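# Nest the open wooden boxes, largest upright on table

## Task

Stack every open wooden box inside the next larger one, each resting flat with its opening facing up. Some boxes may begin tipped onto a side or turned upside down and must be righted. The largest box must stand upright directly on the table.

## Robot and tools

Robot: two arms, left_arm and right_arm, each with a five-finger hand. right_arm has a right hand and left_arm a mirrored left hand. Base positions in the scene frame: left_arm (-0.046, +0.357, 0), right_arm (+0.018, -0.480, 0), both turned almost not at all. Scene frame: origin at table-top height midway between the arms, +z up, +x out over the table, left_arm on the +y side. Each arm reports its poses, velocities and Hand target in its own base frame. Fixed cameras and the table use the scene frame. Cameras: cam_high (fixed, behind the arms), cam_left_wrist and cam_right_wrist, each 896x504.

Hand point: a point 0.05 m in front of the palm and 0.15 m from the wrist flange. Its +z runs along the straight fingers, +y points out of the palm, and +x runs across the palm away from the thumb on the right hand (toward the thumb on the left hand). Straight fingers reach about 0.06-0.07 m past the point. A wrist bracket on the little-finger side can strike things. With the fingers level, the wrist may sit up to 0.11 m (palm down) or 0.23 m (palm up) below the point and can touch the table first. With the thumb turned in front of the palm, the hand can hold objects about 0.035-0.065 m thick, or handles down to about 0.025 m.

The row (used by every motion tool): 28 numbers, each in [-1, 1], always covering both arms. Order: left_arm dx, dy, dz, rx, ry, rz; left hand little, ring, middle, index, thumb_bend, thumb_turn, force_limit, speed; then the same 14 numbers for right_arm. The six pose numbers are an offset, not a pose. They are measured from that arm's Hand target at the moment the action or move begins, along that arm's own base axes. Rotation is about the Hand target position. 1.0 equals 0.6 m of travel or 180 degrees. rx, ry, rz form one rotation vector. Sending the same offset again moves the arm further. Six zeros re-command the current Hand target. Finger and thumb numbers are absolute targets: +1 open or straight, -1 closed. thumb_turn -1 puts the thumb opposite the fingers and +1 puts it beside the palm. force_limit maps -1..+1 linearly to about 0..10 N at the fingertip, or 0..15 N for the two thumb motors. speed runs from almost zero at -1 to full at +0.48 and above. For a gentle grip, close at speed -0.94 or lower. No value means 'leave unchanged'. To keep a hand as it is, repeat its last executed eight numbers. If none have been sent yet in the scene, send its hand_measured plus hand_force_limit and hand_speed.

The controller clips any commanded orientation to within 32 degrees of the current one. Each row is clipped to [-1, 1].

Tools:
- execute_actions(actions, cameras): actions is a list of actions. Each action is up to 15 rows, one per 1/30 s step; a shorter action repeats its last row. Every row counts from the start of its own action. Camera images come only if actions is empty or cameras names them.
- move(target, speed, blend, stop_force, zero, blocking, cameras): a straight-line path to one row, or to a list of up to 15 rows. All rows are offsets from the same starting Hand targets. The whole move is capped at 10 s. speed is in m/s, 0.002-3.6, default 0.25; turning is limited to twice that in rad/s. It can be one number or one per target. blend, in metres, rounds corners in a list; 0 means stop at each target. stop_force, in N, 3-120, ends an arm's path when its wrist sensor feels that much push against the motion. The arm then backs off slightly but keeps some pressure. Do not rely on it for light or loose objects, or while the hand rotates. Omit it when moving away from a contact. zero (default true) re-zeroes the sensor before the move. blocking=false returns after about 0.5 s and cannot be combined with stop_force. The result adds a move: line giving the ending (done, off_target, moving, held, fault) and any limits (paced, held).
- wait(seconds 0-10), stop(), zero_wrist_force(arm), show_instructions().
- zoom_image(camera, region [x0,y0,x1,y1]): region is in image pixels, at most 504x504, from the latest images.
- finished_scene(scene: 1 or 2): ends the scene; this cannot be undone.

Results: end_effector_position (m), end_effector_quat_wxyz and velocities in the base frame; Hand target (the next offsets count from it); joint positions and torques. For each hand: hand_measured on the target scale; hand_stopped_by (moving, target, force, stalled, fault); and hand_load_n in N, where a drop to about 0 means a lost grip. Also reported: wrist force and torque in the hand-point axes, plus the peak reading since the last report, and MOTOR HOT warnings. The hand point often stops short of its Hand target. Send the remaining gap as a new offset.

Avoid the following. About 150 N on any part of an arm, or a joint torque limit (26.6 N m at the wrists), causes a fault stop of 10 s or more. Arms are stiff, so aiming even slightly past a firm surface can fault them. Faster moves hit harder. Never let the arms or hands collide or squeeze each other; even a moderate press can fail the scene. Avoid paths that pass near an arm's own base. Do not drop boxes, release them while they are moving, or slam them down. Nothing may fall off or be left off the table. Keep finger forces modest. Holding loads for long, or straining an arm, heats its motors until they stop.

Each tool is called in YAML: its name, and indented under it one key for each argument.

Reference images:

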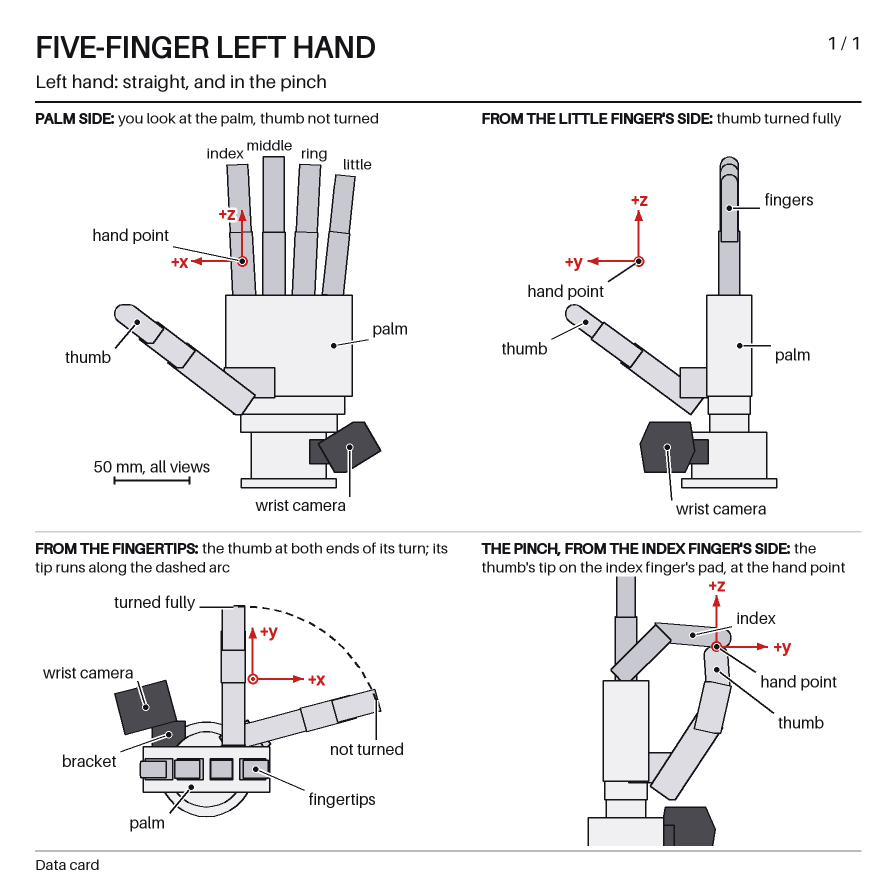

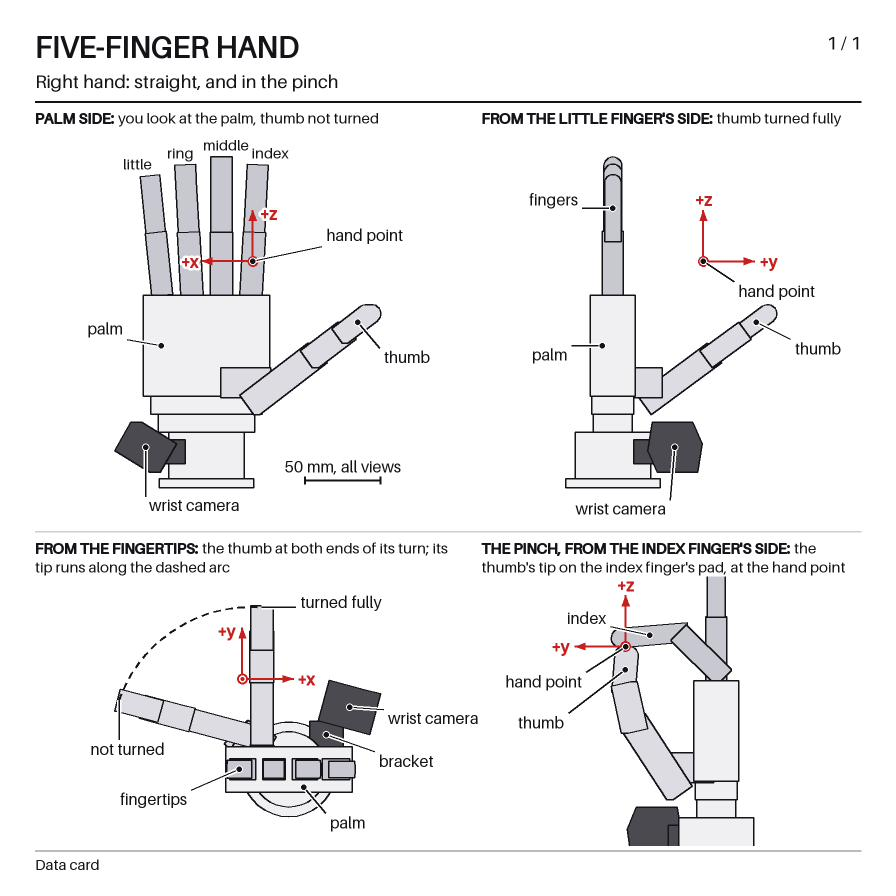

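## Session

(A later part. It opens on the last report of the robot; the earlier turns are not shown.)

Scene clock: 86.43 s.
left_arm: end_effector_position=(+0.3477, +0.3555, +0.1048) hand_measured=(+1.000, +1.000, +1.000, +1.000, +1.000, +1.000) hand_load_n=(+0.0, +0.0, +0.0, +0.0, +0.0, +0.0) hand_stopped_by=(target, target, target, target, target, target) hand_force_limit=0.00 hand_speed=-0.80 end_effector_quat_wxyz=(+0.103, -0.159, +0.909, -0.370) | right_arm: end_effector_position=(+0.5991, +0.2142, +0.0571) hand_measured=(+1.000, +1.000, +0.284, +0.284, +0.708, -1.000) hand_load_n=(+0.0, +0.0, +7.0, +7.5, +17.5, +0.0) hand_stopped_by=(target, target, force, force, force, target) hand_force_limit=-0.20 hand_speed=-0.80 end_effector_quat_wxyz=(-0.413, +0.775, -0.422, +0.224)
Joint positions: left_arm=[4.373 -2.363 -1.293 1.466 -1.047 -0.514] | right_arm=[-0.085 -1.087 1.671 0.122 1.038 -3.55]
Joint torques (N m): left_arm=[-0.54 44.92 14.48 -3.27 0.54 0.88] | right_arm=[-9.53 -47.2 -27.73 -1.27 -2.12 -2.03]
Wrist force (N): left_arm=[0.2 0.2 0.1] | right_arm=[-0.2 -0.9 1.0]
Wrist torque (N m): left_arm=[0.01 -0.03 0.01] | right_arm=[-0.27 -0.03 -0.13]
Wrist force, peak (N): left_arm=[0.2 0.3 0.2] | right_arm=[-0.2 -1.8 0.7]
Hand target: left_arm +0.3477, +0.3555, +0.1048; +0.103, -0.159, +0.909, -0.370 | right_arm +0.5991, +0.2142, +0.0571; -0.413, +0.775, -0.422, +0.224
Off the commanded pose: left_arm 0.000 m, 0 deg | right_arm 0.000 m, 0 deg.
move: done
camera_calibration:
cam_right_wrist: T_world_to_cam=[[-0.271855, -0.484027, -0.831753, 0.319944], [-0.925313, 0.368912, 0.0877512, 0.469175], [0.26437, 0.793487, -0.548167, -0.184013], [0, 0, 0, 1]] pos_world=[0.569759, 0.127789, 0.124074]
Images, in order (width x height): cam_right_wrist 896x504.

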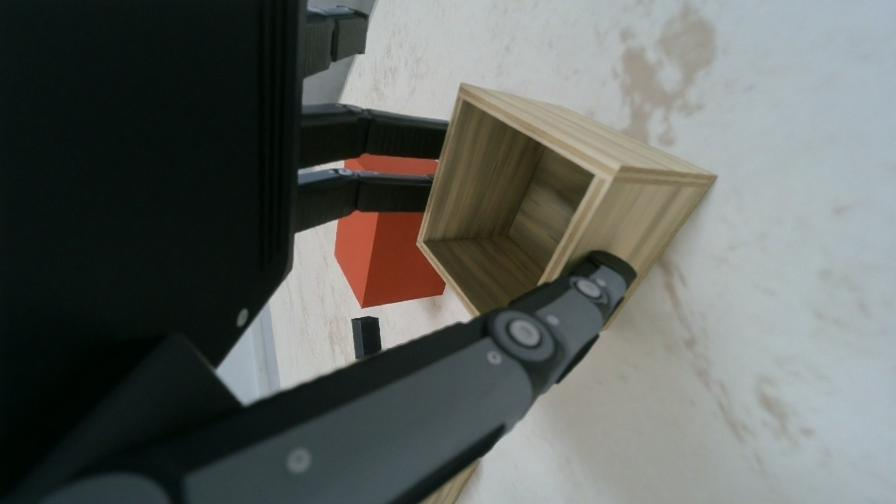

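move:
  target:
    - [0,0,0,0,0,0,1,1,1,1,1,1,0.0,-0.8,0,0,0.12,0,0,0,1,1,0.0,0.0,0.4,-1,-0.2,-0.8]
    - [0,0,0,0,0,0,1,1,1,1,1,1,0.0,-0.8,-0.1512,0.2847,0.1415,0,0,0.0122,1,1,0.0,0.0,0.4,-1,-0.2,-0.8]
  cameras: ["cam_right_wrist","cam_high"]
  speed: [0.12,0.22]
  blend: [0.03,0]

zoom_image:
  camera: "cam_high"
  region: [375, 185, 440, 270]

zoom_image:
  camera: "cam_right_wrist"
  region: [400, 60, 760, 400]

Scene clock: 91.33 s.
left_arm: end_effector_position=(+0.3477, +0.3555, +0.1048) hand_measured=(+1.000, +1.000, +1.000, +1.000, +1.000, +1.000) hand_load_n=(+0.0, +0.0, +0.0, +0.0, +0.0, +0.0) hand_stopped_by=(target, target, target, target, target, target) hand_force_limit=0.00 hand_speed=-0.80 end_effector_quat_wxyz=(+0.103, -0.159, +0.909, -0.370) | right_arm: end_effector_position=(+0.5085, +0.3850, +0.1420) hand_measured=(+1.000, +1.000, +0.284, +0.284, +0.708, -1.000) hand_load_n=(-0.5, +0.0, +7.0, +7.5, +18.0, +0.5) hand_stopped_by=(target, target, force, force, force, target) hand_force_limit=-0.20 hand_speed=-0.80 end_effector_quat_wxyz=(-0.417, +0.783, -0.407, +0.216)
Joint positions: left_arm=[4.373 -2.363 -1.293 1.466 -1.047 -0.514] | right_arm=[0.303 -1.236 1.631 0.221 1.315 -3.318]
Joint torques (N m): left_arm=[-0.78 45.49 14.82 -3.37 0.4 1.11] | right_arm=[8.79 -39.72 -5.43 2.18 0.59 0]
Wrist force (N): left_arm=[0.0 0.1 0.0] | right_arm=[-0.5 -0.1 0.8]
Wrist torque (N m): left_arm=[0.02 -0.01 0.00] | right_arm=[-0.15 0.05 0.06]
Wrist force, peak (N): left_arm=[0.3 0.2 0.5] | right_arm=[-2.4 -0.3 0.9]
Hand target: left_arm +0.3477, +0.3555, +0.1048; +0.103, -0.159, +0.909, -0.370 | right_arm +0.5084, +0.3850, +0.1420; -0.417, +0.783, -0.407, +0.216
Off the commanded pose: left_arm 0.000 m, 0 deg | right_arm 0.000 m, 0 deg.
move: done
camera_calibration:
cam_right_wrist: T_world_to_cam=[[-0.253069, -0.494082, -0.831768, 0.442929], [-0.93878, 0.33316, 0.087726, 0.335548], [0.233768, 0.803048, -0.548147, -0.237169], [0, 0, 0, 1]] pos_world=[0.48254, 0.29751, 0.208974]
Images, in order (width x height): cam_high 896x504, cam_right_wrist 896x504.

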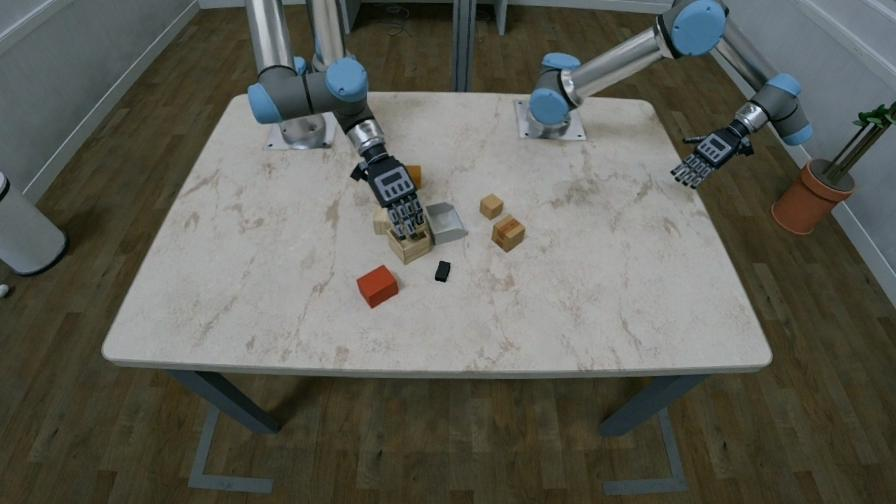

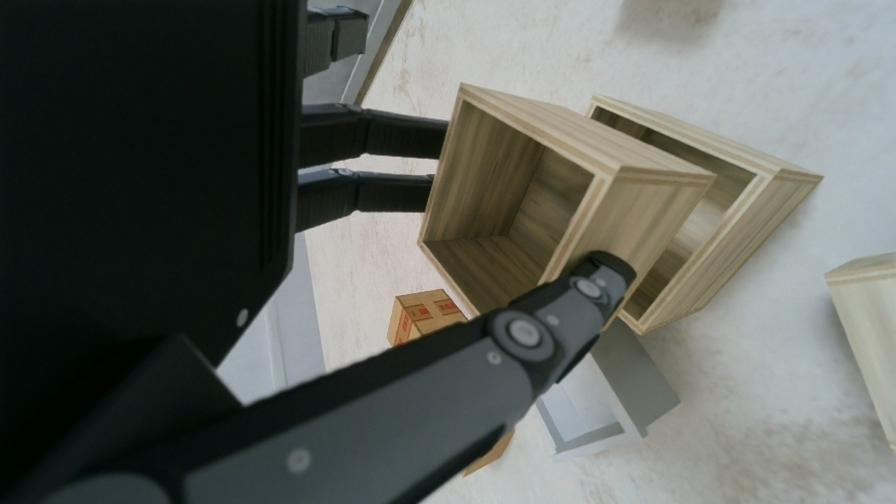

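Scaled by 5.929 from the camera's 896x504 image, which has a finer 1280x720 frame.

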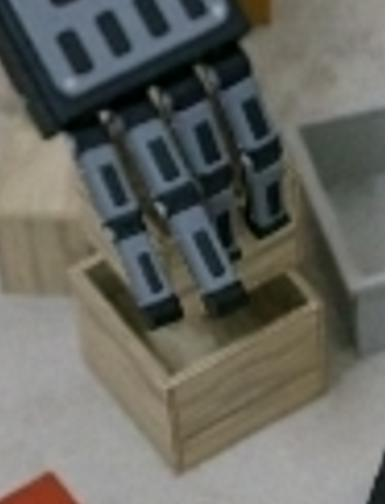

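Scaled by 1.400 from the camera's 896x504 image, which has a finer 1280x720 frame.

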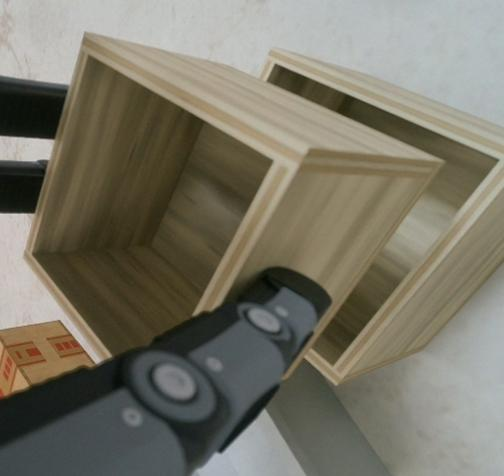

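zoom_image:
  camera: "cam_right_wrist"
  region: [570, 80, 840, 350]

Scaled by 1.867 from the camera's 896x504 image, which has a finer 1280x720 frame.

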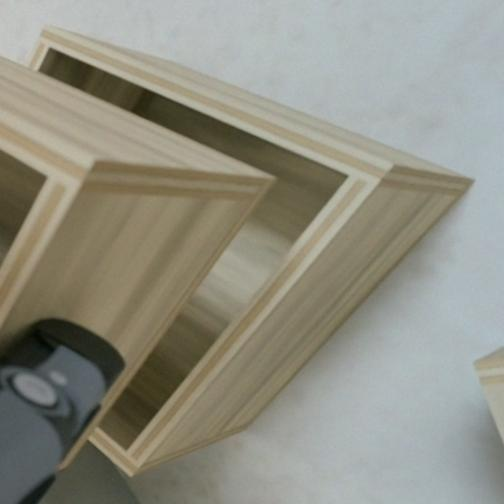

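move:
  target:
    - [0,0,0,0,0,0,1,1,1,1,1,1,0.0,-0.8,0.001,-0.0014,-0.0317,0,0,-0.0028,1,1,0.0,0.0,0.4,-1,-0.2,-0.8]
  cameras: ["cam_right_wrist","cam_high"]
  speed: 0.06
  stop_force: 4

zoom_image:
  camera: "cam_high"
  region: [380, 210, 440, 270]

zoom_image:
  camera: "cam_right_wrist"
  region: [550, 70, 830, 350]

Scene clock: 97.63 s.
left_arm: end_effector_position=(+0.3477, +0.3555, +0.1048) hand_measured=(+1.000, +1.000, +1.000, +1.000, +1.000, +1.000) hand_load_n=(+0.0, +0.0, +0.0, +0.0, +0.0, +0.0) hand_stopped_by=(target, target, target, target, target, target) hand_force_limit=0.00 hand_speed=-0.80 end_effector_quat_wxyz=(+0.103, -0.159, +0.909, -0.370) | right_arm: end_effector_position=(+0.5090, +0.3842, +0.1230) hand_measured=(+1.000, +1.000, +0.284, +0.284, +0.708, -1.000) hand_load_n=(+0.0, +0.0, +7.0, +7.5, +18.0, +0.0) hand_stopped_by=(target, target, force, force, force, target) hand_force_limit=-0.20 hand_speed=-0.80 end_effector_quat_wxyz=(-0.416, +0.782, -0.411, +0.218)
Joint positions: left_arm=[4.373 -2.363 -1.293 1.466 -1.047 -0.514] | right_arm=[0.304 -1.219 1.66 0.173 1.323 -3.312]
Joint torques (N m): left_arm=[-0.6 46.72 14.15 -3.51 0.5 1.14] | right_arm=[4.33 -46.53 -30.85 1.9 -2.45 -2.3]
Wrist force (N): left_arm=[0.2 0.3 0.1] | right_arm=[-0.4 -0.3 1.0]
Wrist torque (N m): left_arm=[0.03 -0.03 0.00] | right_arm=[-0.21 0.03 -0.12]
Wrist force, peak (N): left_arm=[0.5 0.1 0.2] | right_arm=[-0.6 -0.2 1.2]
Hand target: left_arm +0.3477, +0.3555, +0.1048; +0.103, -0.159, +0.909, -0.370 | right_arm +0.5090, +0.3842, +0.1230; -0.416, +0.782, -0.411, +0.218
Off the commanded pose: left_arm 0.000 m, 0 deg | right_arm 0.000 m, 0 deg.
move: done
camera_calibration:
cam_right_wrist: T_world_to_cam=[[-0.257497, -0.491802, -0.831761, 0.428208], [-0.935797, 0.341424, 0.087828, 0.333228], [0.240789, 0.800975, -0.548143, -0.2498], [0, 0, 0, 1]] pos_world=[0.482245, 0.296905, 0.189974]
Images, in order (width x height): cam_high 896x504, cam_right_wrist 896x504.

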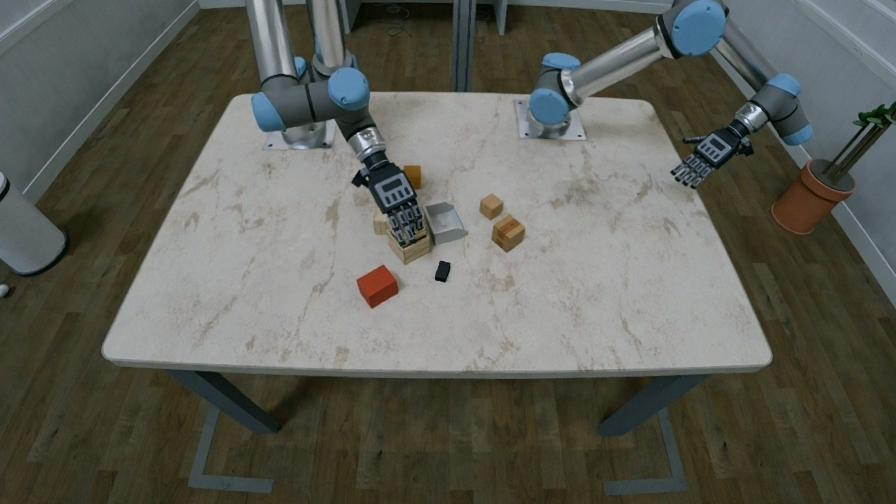

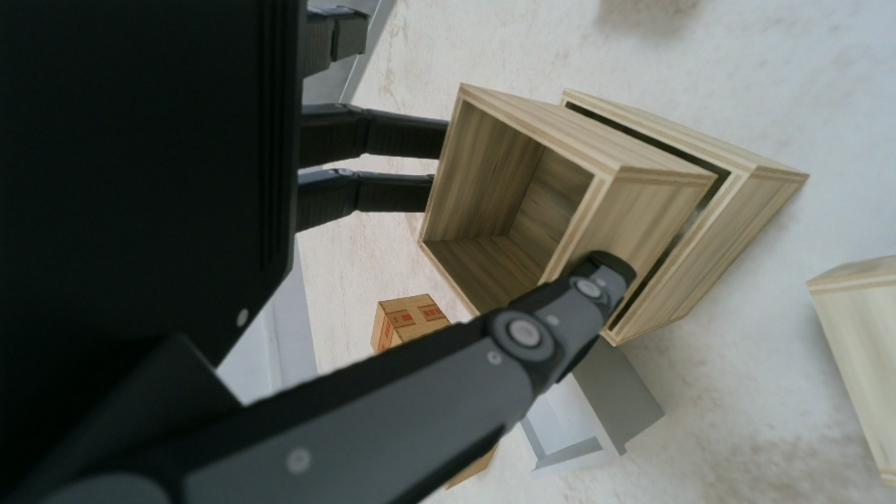

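Scaled by 8.400 from the camera's 896x504 image, which has a finer 1280x720 frame.

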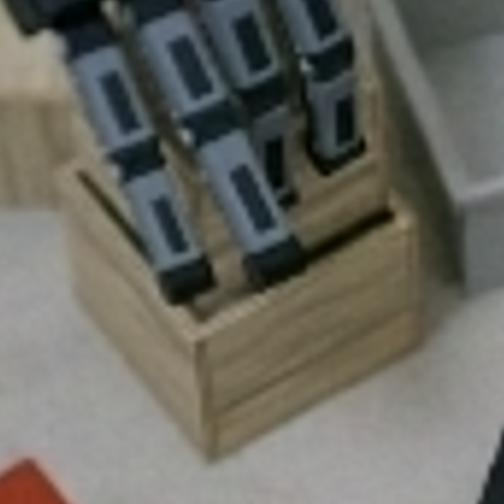

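Scaled by 1.800 from the camera's 896x504 image, which has a finer 1280x720 frame.

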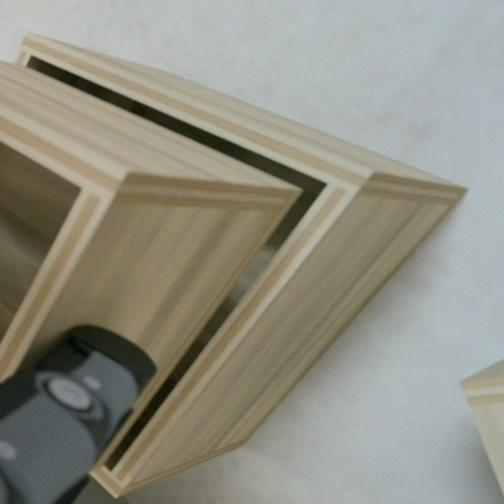

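move:
  target:
    - [0,0,0,0,0,0,1,1,1,1,1,1,0.0,-0.8,0.0003,-0.0013,0,0,0,0,1,1,0.0,0.0,0.4,-1,-0.2,-0.8]
    - [0,0,0,0,0,0,1,1,1,1,1,1,0.0,-0.8,0.0003,-0.0013,-0.066,0,0,0,1,1,0.0,0.0,0.4,-1,-0.2,-0.8]
  cameras: ["cam_right_wrist","cam_high"]
  speed: 0.02
  stop_force: 3

zoom_image:
  camera: "cam_high"
  region: [380, 210, 440, 270]

zoom_image:
  camera: "cam_right_wrist"
  region: [550, 70, 830, 350]

Scene clock: 104.23 s.
left_arm: end_effector_position=(+0.3477, +0.3555, +0.1048) hand_measured=(+1.000, +1.000, +1.000, +1.000, +1.000, +1.000) hand_load_n=(+0.0, +0.0, +0.0, +0.0, +0.0, +0.0) hand_stopped_by=(target, target, target, target, target, target) hand_force_limit=0.00 hand_speed=-0.80 end_effector_quat_wxyz=(+0.103, -0.159, +0.909, -0.370) | right_arm: end_effector_position=(+0.5092, +0.3834, +0.0843) hand_measured=(+1.000, +1.000, +0.286, +0.284, +0.708, -1.000) hand_load_n=(+0.0, +0.0, +7.0, +7.5, +18.0, +0.0) hand_stopped_by=(target, target, force, force, force, target) hand_force_limit=-0.20 hand_speed=-0.80 end_effector_quat_wxyz=(-0.416, +0.782, -0.411, +0.218)
Joint positions: left_arm=[4.373 -2.363 -1.293 1.466 -1.047 -0.514] | right_arm=[0.302 -1.177 1.71 0.081 1.322 -3.313]
Joint torques (N m): left_arm=[-2.2 46.53 14.49 -3.33 0.61 0.9] | right_arm=[4.85 -44.13 -28.12 -1.49 1.97 0.34]
Wrist force (N): left_arm=[0.0 0.2 -0.1] | right_arm=[0.6 -3.8 -2.3]
Wrist torque (N m): left_arm=[0.04 -0.01 -0.01] | right_arm=[0.05 0.05 0.02]
Wrist force, peak (N): left_arm=[0.3 0.5 -0.1] | right_arm=[-1.0 -14.6 -8.1]
Hand target: left_arm +0.3477, +0.3555, +0.1048; +0.103, -0.159, +0.909, -0.370 | right_arm +0.5092, +0.3834, +0.0843; -0.416, +0.782, -0.411, +0.218 (not the last commanded pose)
Off the commanded pose: left_arm 0.000 m, 0 deg | right_arm 0.001 m, 0 deg.
move: contact (right_arm); path passed 1 of 2 targets
camera_calibration:
cam_right_wrist: T_world_to_cam=[[-0.257497, -0.491802, -0.831761, 0.395726], [-0.935797, 0.341424, 0.087828, 0.337053], [0.240789, 0.800975, -0.548143, -0.2705], [0, 0, 0, 1]] pos_world=[0.482445, 0.296205, 0.151274]
Images, in order (width x height): cam_high 896x504, cam_right_wrist 896x504.

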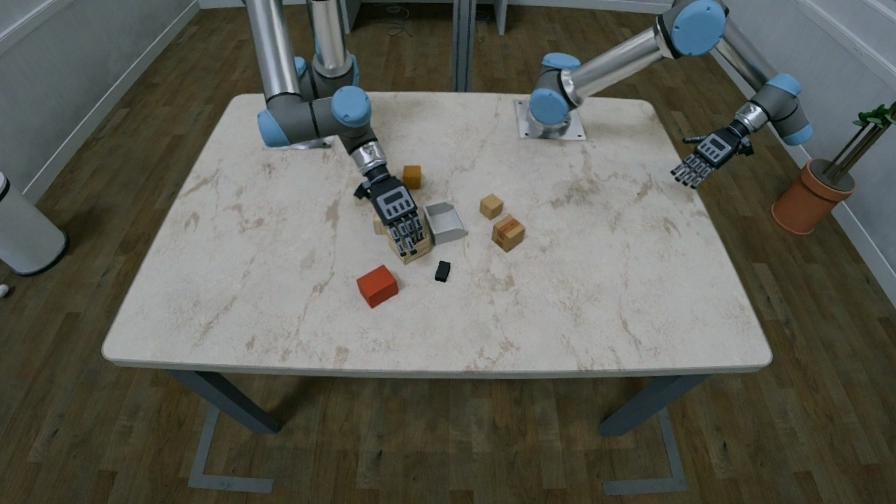

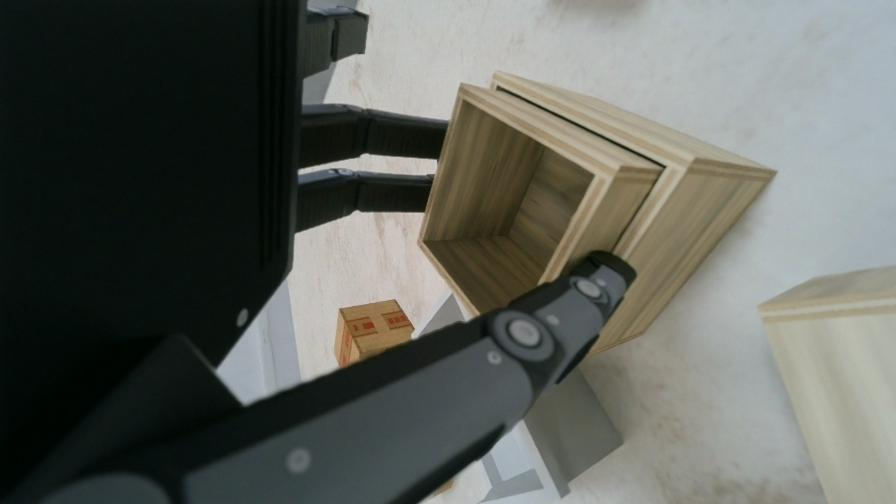

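Scaled by 8.400 from the camera's 896x504 image, which has a finer 1280x720 frame.

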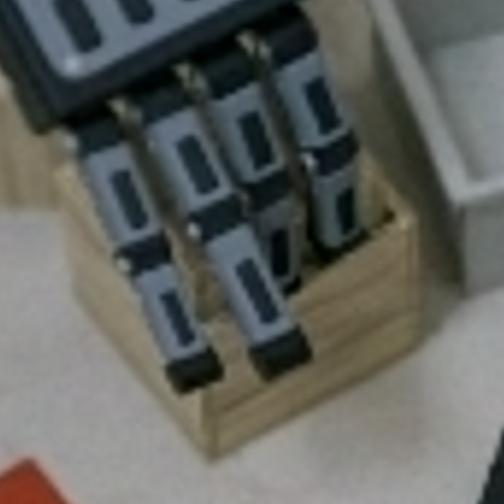

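Scaled by 1.800 from the camera's 896x504 image, which has a finer 1280x720 frame.

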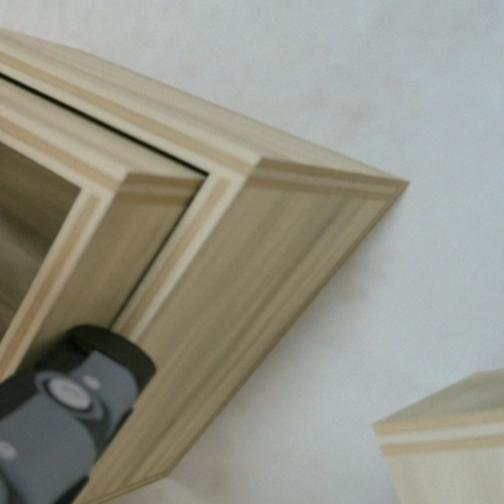

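move:
  target:
    - [0,0,0,0,0,0,1,1,1,1,1,1,0.0,-0.8,0,0,0.003,0,0,0,1,1,0.0,0.0,0.4,-1,-0.2,-0.8]
    - [0,0,0,0,0,0,1,1,1,1,1,1,0.0,-0.8,0,0,0.003,0,0,0,1,1,0.5,0.5,0.9,-1,-0.2,0.1]
  cameras: ["cam_right_wrist","cam_high"]
  speed: 0.02

zoom_image:
  camera: "cam_right_wrist"
  region: [420, 60, 780, 380]

Scene clock: 106.30 s.
left_arm: end_effector_position=(+0.3477, +0.3555, +0.1048) hand_measured=(+1.000, +1.000, +1.000, +1.000, +1.000, +1.000) hand_load_n=(+0.0, +0.0, +0.0, +0.5, +0.0, +0.0) hand_stopped_by=(target, target, target, target, target, target) hand_force_limit=0.00 hand_speed=-0.80 end_effector_quat_wxyz=(+0.103, -0.159, +0.909, -0.370) | right_arm: end_effector_position=(+0.5092, +0.3834, +0.0861) hand_measured=(+1.000, +1.000, +0.500, +0.500, +0.900, -1.000) hand_load_n=(+0.0, +0.0, +0.0, +0.0, +0.0, +0.0) hand_stopped_by=(target, target, target, target, target, target) hand_force_limit=-0.20 hand_speed=0.10 end_effector_quat_wxyz=(-0.416, +0.782, -0.411, +0.218)
Joint positions: left_arm=[4.373 -2.363 -1.293 1.466 -1.047 -0.514] | right_arm=[0.302 -1.179 1.708 0.085 1.322 -3.313]
Joint torques (N m): left_arm=[-1.18 45.35 14.08 -3.28 0.65 0.9] | right_arm=[-1.96 -36.65 -21.44 -1.99 1.8 -2.03]
Wrist force (N): left_arm=[0.1 0.1 -0.2] | right_arm=[0.0 0.1 0.6]
Wrist torque (N m): left_arm=[0.03 -0.02 0.00] | right_arm=[-0.08 -0.03 0.10]
Wrist force, peak (N): left_arm=[0.5 0.1 -0.1] | right_arm=[0.6 -3.9 -2.3]
Hand target: left_arm +0.3477, +0.3555, +0.1048; +0.103, -0.159, +0.909, -0.370 | right_arm +0.5092, +0.3834, +0.0861; -0.416, +0.782, -0.411, +0.218
Off the commanded pose: left_arm 0.000 m, 0 deg | right_arm 0.000 m, 0 deg.
move: done
camera_calibration:
cam_right_wrist: T_world_to_cam=[[-0.257431, -0.49187, -0.831741, 0.397209], [-0.935811, 0.341409, 0.0877406, 0.336919], [0.240807, 0.800939, -0.548187, -0.269505], [0, 0, 0, 1]] pos_world=[0.482445, 0.296205, 0.153074]
Images, in order (width x height): cam_high 896x504, cam_right_wrist 896x504.

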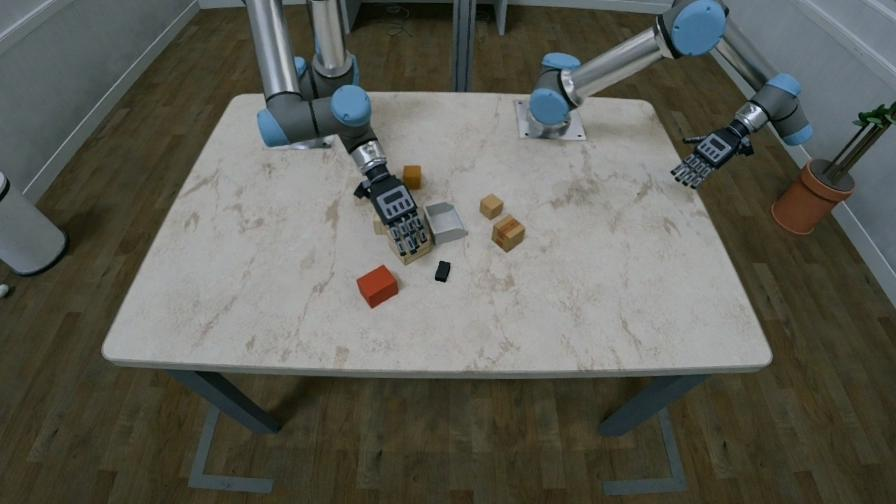

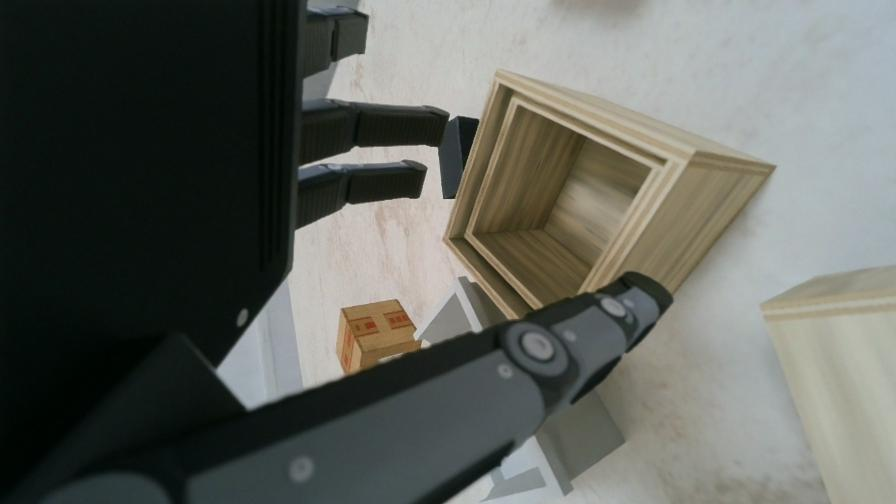

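Scaled by 1.400 from the camera's 896x504 image, which has a finer 1280x720 frame.

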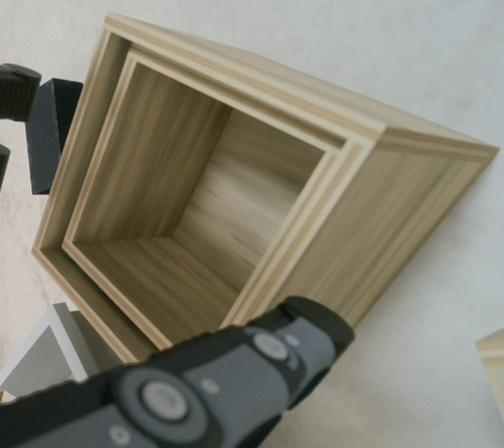

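move:
  target:
    - [0,0,0,0,0,0,1,1,1,1,1,1,0.0,-0.8,0,0,0.1,0,0,0,1,1,0.5,0.5,0.9,-1,-0.2,0.1]
    - [0,0,0,0,0,0,1,1,1,1,1,1,0.0,-0.8,-0.14,-0.2,0.12,0,0,0.2933,1,1,0.5,0.5,0.9,-1,-0.2,0.1]
  cameras: ["cam_right_wrist","cam_high"]
  speed: [0.15,0.3]
  blend: [0.02,0]

zoom_image:
  camera: "cam_high"
  region: [360, 180, 450, 275]

Scene clock: 115.33 s.
left_arm: end_effector_position=(+0.3477, +0.3555, +0.1048) hand_measured=(+1.000, +1.000, +1.000, +1.000, +1.000, +1.000) hand_load_n=(+0.0, +0.0, +0.0, +0.0, +0.0, -0.5) hand_stopped_by=(target, target, target, target, target, target) hand_force_limit=0.00 hand_speed=-0.80 end_effector_quat_wxyz=(+0.103, -0.159, +0.909, -0.370) | right_arm: end_effector_position=(+0.4253, +0.2633, +0.1580) hand_measured=(+1.000, +1.000, +0.500, +0.500, +0.900, -1.000) hand_load_n=(+0.0, +0.0, +0.0, +0.0, +0.0, +0.0) hand_stopped_by=(target, target, target, target, target, target) hand_force_limit=-0.20 hand_speed=0.10 end_effector_quat_wxyz=(-0.470, +0.883, -0.020, +0.011) end_effector_velocity=(+0.000, +0.000, +0.000) end_effector_angular_velocity=(+0.001, +0.000, +0.003)
Joint positions: left_arm=[4.373 -2.363 -1.293 1.466 -1.047 -0.514] | right_arm=[-0.102 -1.086 1.617 1.122 0.595 -4.812]
Joint velocities: left_arm=[within noise] | right_arm=[0 0 0 0.004 -0.001 -0.005]
Joint torques (N m): left_arm=[-0.97 45.55 13.89 -3.36 0.43 0.99] | right_arm=[9.87 -46.22 -7.52 4.88 -3.59 -2.18]
Wrist force (N): left_arm=[0.3 -0.1 0.0] | right_arm=[0.1 -0.2 0.8]
Wrist torque (N m): left_arm=[-0.02 -0.04 0.02] | right_arm=[-0.15 -0.06 0.06]
Wrist force, peak (N): left_arm=[0.4 0.3 0.3] | right_arm=[-0.2 1.4 1.4]
Hand target: left_arm +0.3477, +0.3555, +0.1048; +0.103, -0.159, +0.909, -0.370 | right_arm +0.4252, +0.2634, +0.1581; -0.470, +0.883, -0.020, +0.011
Off the commanded pose: left_arm 0.000 m, 0 deg | right_arm 0.000 m, 0 deg.
move: done
camera_calibration:
cam_right_wrist: T_world_to_cam=[[0.236192, -0.502589, -0.831636, 0.169265], [-0.837851, -0.538814, 0.0876679, 0.483167], [-0.492157, 0.67608, -0.548358, 0.230991], [0, 0, 0, 1]] pos_world=[0.478527, 0.189239, 0.225074]
Images, in order (width x height): cam_high 896x504, cam_right_wrist 896x504.

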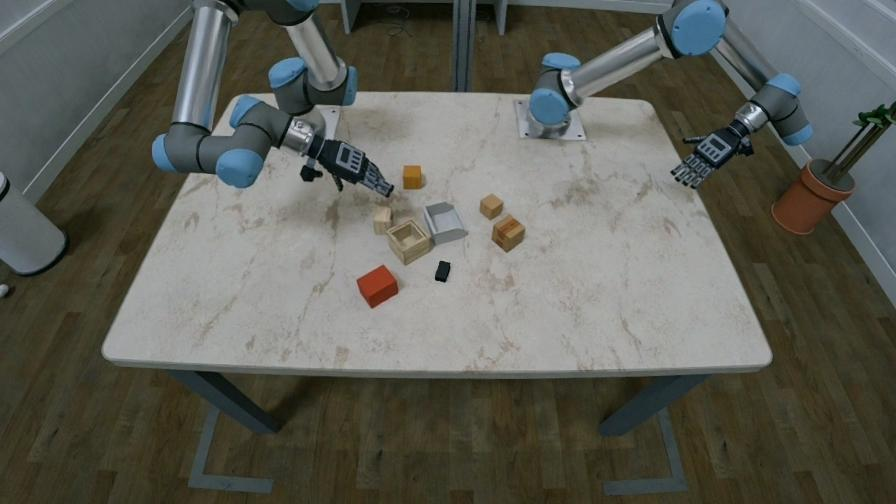

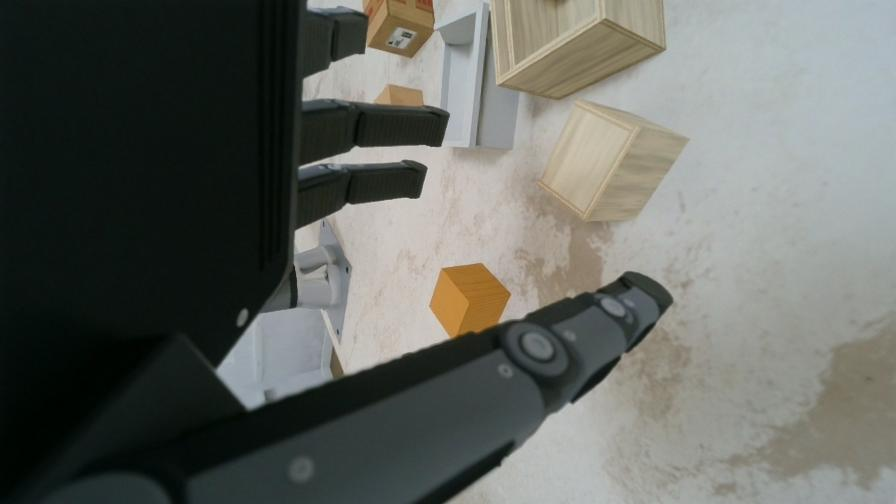

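Scaled by 5.305 from the camera's 896x504 image, which has a finer 1280x720 frame.

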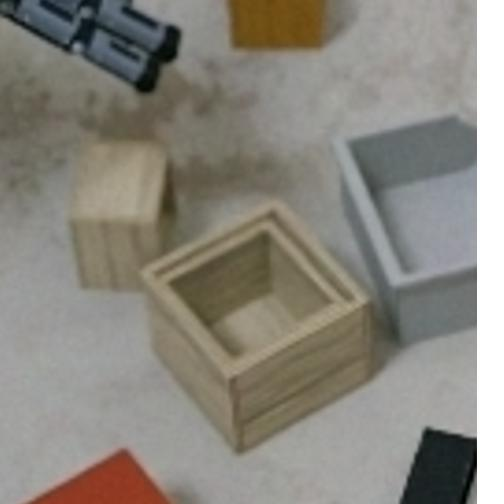

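move:
  target:
    - [0,0,0,0,0,0,1,1,1,1,1,1,0.0,-0.8,0.0105,0.0713,-0.05,0,0,0,-1,-1,0.3,0.3,1,1,-0.2,0.4]
    - [0,0,0,0,0,0,1,1,1,1,1,1,0.0,-0.8,0.0105,0.0713,-0.185,0,0,0,-1,-1,0.3,0.3,1,1,-0.2,0.4]
  cameras: ["cam_right_wrist","cam_high"]
  speed: [0.15,0.1]
  stop_force: 5

zoom_image:
  camera: "cam_high"
  region: [360, 180, 450, 275]

Scene clock: 119.40 s.
left_arm: end_effector_position=(+0.3477, +0.3555, +0.1048) hand_measured=(+1.000, +1.000, +1.000, +1.000, +1.000, +1.000) hand_load_n=(+0.0, +0.0, +0.0, +0.0, +0.0, -0.5) hand_stopped_by=(target, target, target, target, target, target) hand_force_limit=0.00 hand_speed=-0.80 end_effector_quat_wxyz=(+0.103, -0.159, +0.909, -0.370) | right_arm: end_effector_position=(+0.4315, +0.3062, +0.0471) hand_measured=(-1.000, -1.000, +0.300, +0.300, +1.000, +1.000) hand_load_n=(+0.0, +0.0, +0.0, +0.0, +0.0, -0.5) hand_stopped_by=(target, target, target, target, target, target) hand_force_limit=-0.20 hand_speed=0.40 end_effector_quat_wxyz=(-0.470, +0.883, -0.020, +0.011)
Joint positions: left_arm=[4.373 -2.363 -1.293 1.466 -1.047 -0.514] | right_arm=[-0.005 -0.92 1.637 0.794 0.594 -4.639]
Joint torques (N m): left_arm=[-0.37 46.1 15.96 -3.38 0.58 1.01] | right_arm=[9.95 -45.82 -26.29 0.34 -3.8 -0.72]
Wrist force (N): left_arm=[0.2 0.0 0.1] | right_arm=[0.0 -0.3 0.4]
Wrist torque (N m): left_arm=[-0.02 -0.03 0.02] | right_arm=[-0.07 -0.02 -0.14]
Wrist force, peak (N): left_arm=[0.2 0.5 0.2] | right_arm=[0.3 -0.6 1.3]
Hand target: left_arm +0.3477, +0.3555, +0.1048; +0.103, -0.159, +0.909, -0.370 | right_arm +0.4315, +0.3062, +0.0471; -0.470, +0.883, -0.020, +0.011
Off the commanded pose: left_arm 0.000 m, 0 deg | right_arm 0.000 m, 0 deg.
move: done
camera_calibration:
cam_right_wrist: T_world_to_cam=[[0.235976, -0.50249, -0.831757, 0.0970952], [-0.837856, -0.538786, 0.0877908, 0.521136], [-0.492253, 0.676176, -0.548155, 0.144239], [0, 0, 0, 1]] pos_world=[0.484727, 0.232039, 0.114074]
Images, in order (width x height): cam_high 896x504, cam_right_wrist 896x504.

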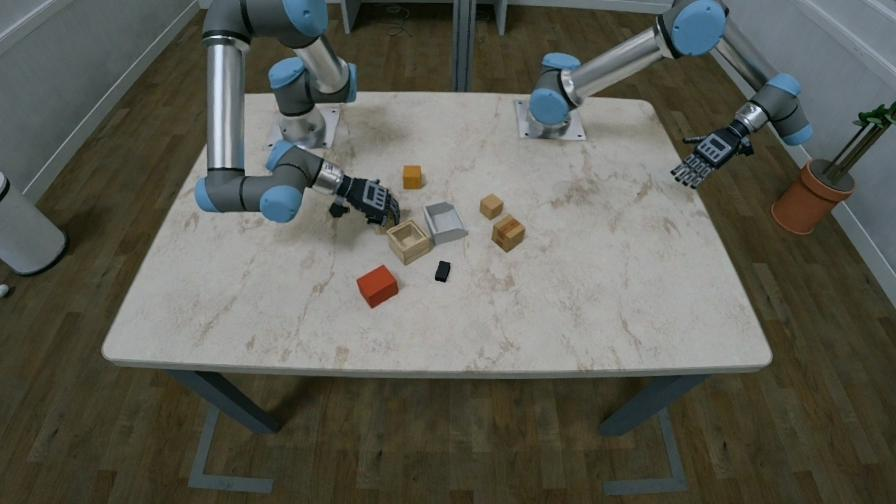

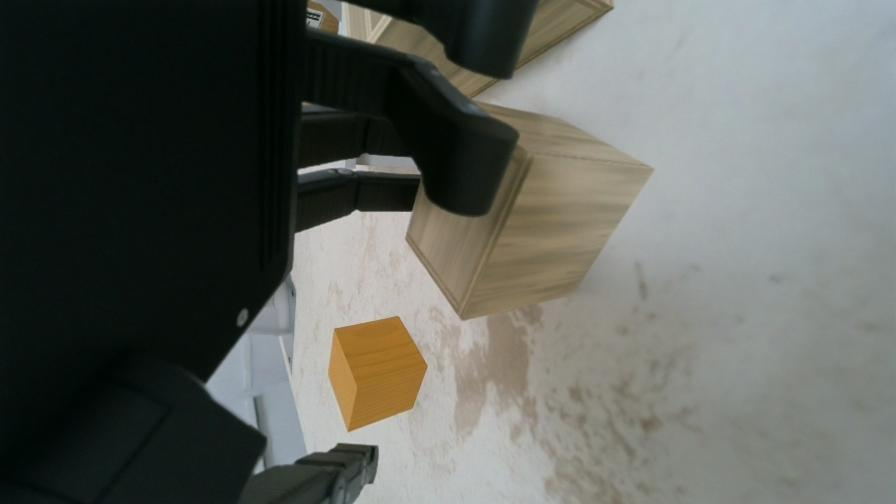

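Scaled by 5.305 from the camera's 896x504 image, which has a finer 1280x720 frame.

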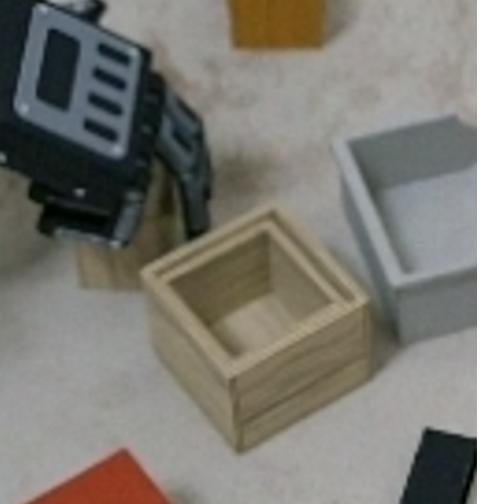

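move:
  target:
    - [0,0,0,0,0,0,1,1,1,1,1,1,0.0,-0.8,-0.0006,-0.0133,0,0,0,0,-1,-1,0.3,0.3,1,1,-0.2,0.4]
    - [0,0,0,0,0,0,1,1,1,1,1,1,0.0,-0.8,-0.0016,-0.0356,0.0138,0,0,0,-1,-1,0.3,0.3,1,1,-0.2,0.4]
    - [0,0,0,0,0,0,1,1,1,1,1,1,0.0,-0.8,-0.0028,-0.0626,0.0223,0,0,0,-1,-1,0.3,0.3,1,1,-0.2,0.4]
  cameras: ["cam_right_wrist","cam_high"]
  speed: 0.04
  blend: [0.003,0.003,0]

zoom_image:
  camera: "cam_high"
  region: [350, 180, 440, 275]

Scene clock: 122.90 s.
left_arm: end_effector_position=(+0.3477, +0.3555, +0.1048) hand_measured=(+1.000, +1.000, +1.000, +1.000, +1.000, +1.000) hand_load_n=(+0.0, +0.0, +0.0, +0.0, +0.0, +0.0) hand_stopped_by=(target, target, target, target, target, target) hand_force_limit=0.00 hand_speed=-0.80 end_effector_quat_wxyz=(+0.103, -0.159, +0.909, -0.370) | right_arm: end_effector_position=(+0.4297, +0.2685, +0.0605) hand_measured=(-1.000, -1.000, +0.300, +0.300, +1.000, +1.000) hand_load_n=(+0.0, +0.0, +0.0, +0.0, +0.0, +0.0) hand_stopped_by=(target, target, target, target, target, target) hand_force_limit=-0.20 hand_speed=0.40 end_effector_quat_wxyz=(-0.470, +0.883, -0.020, +0.011)
Joint positions: left_arm=[4.373 -2.363 -1.293 1.466 -1.047 -0.514] | right_arm=[-0.089 -0.941 1.673 0.903 0.594 -4.789]
Joint torques (N m): left_arm=[-0.62 46.6 14.91 -3.29 0.52 0.9] | right_arm=[9.13 -33.95 -26.31 0.17 -0.37 2.36]
Wrist force (N): left_arm=[0.3 0.1 0.1] | right_arm=[0.3 -0.4 0.7]
Wrist torque (N m): left_arm=[0.00 -0.04 0.02] | right_arm=[-0.13 -0.08 -0.11]
Wrist force, peak (N): left_arm=[0.4 0.5 0.2] | right_arm=[0.3 -0.4 1.1]
Hand target: left_arm +0.3477, +0.3555, +0.1048; +0.103, -0.159, +0.909, -0.370 | right_arm +0.4298, +0.2686, +0.0604; -0.470, +0.883, -0.020, +0.011
Off the commanded pose: left_arm 0.000 m, 0 deg | right_arm 0.000 m, 0 deg.
move: done
camera_calibration:
cam_right_wrist: T_world_to_cam=[[0.235853, -0.502546, -0.831758, 0.089819], [-0.837847, -0.538775, 0.0879472, 0.498251], [-0.492327, 0.676143, -0.548128, 0.176211], [0, 0, 0, 1]] pos_world=[0.483027, 0.194439, 0.127474]
Images, in order (width x height): cam_high 896x504, cam_right_wrist 896x504.

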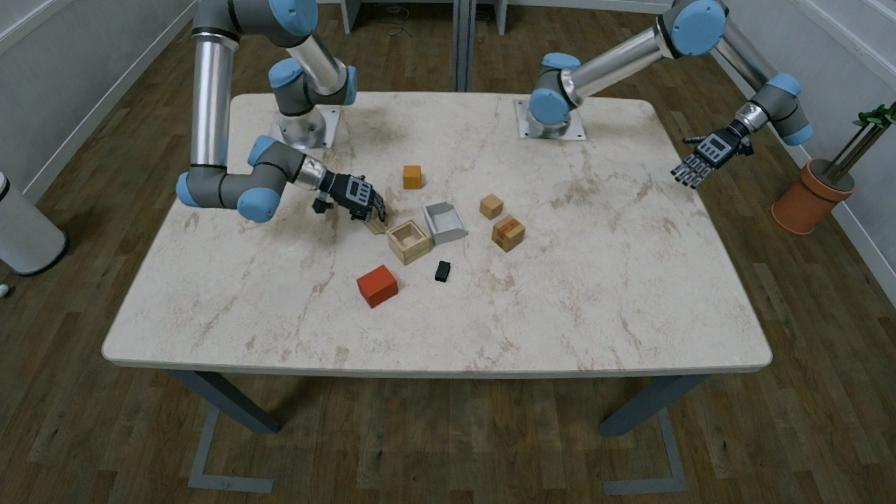

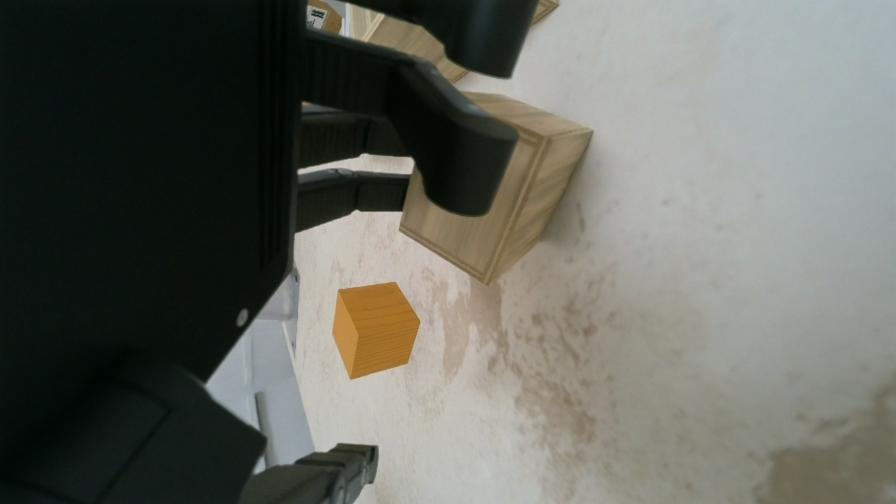

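Scaled by 5.305 from the camera's 896x504 image, which has a finer 1280x720 frame.

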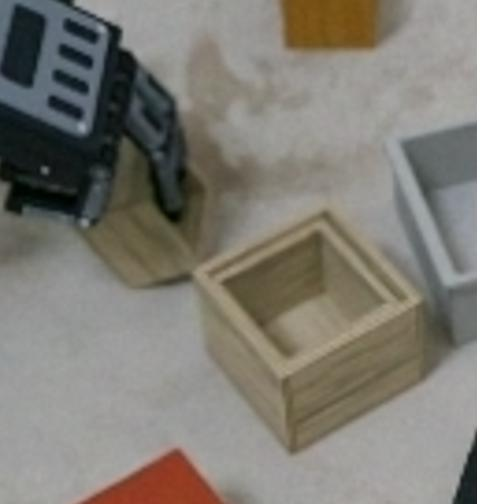

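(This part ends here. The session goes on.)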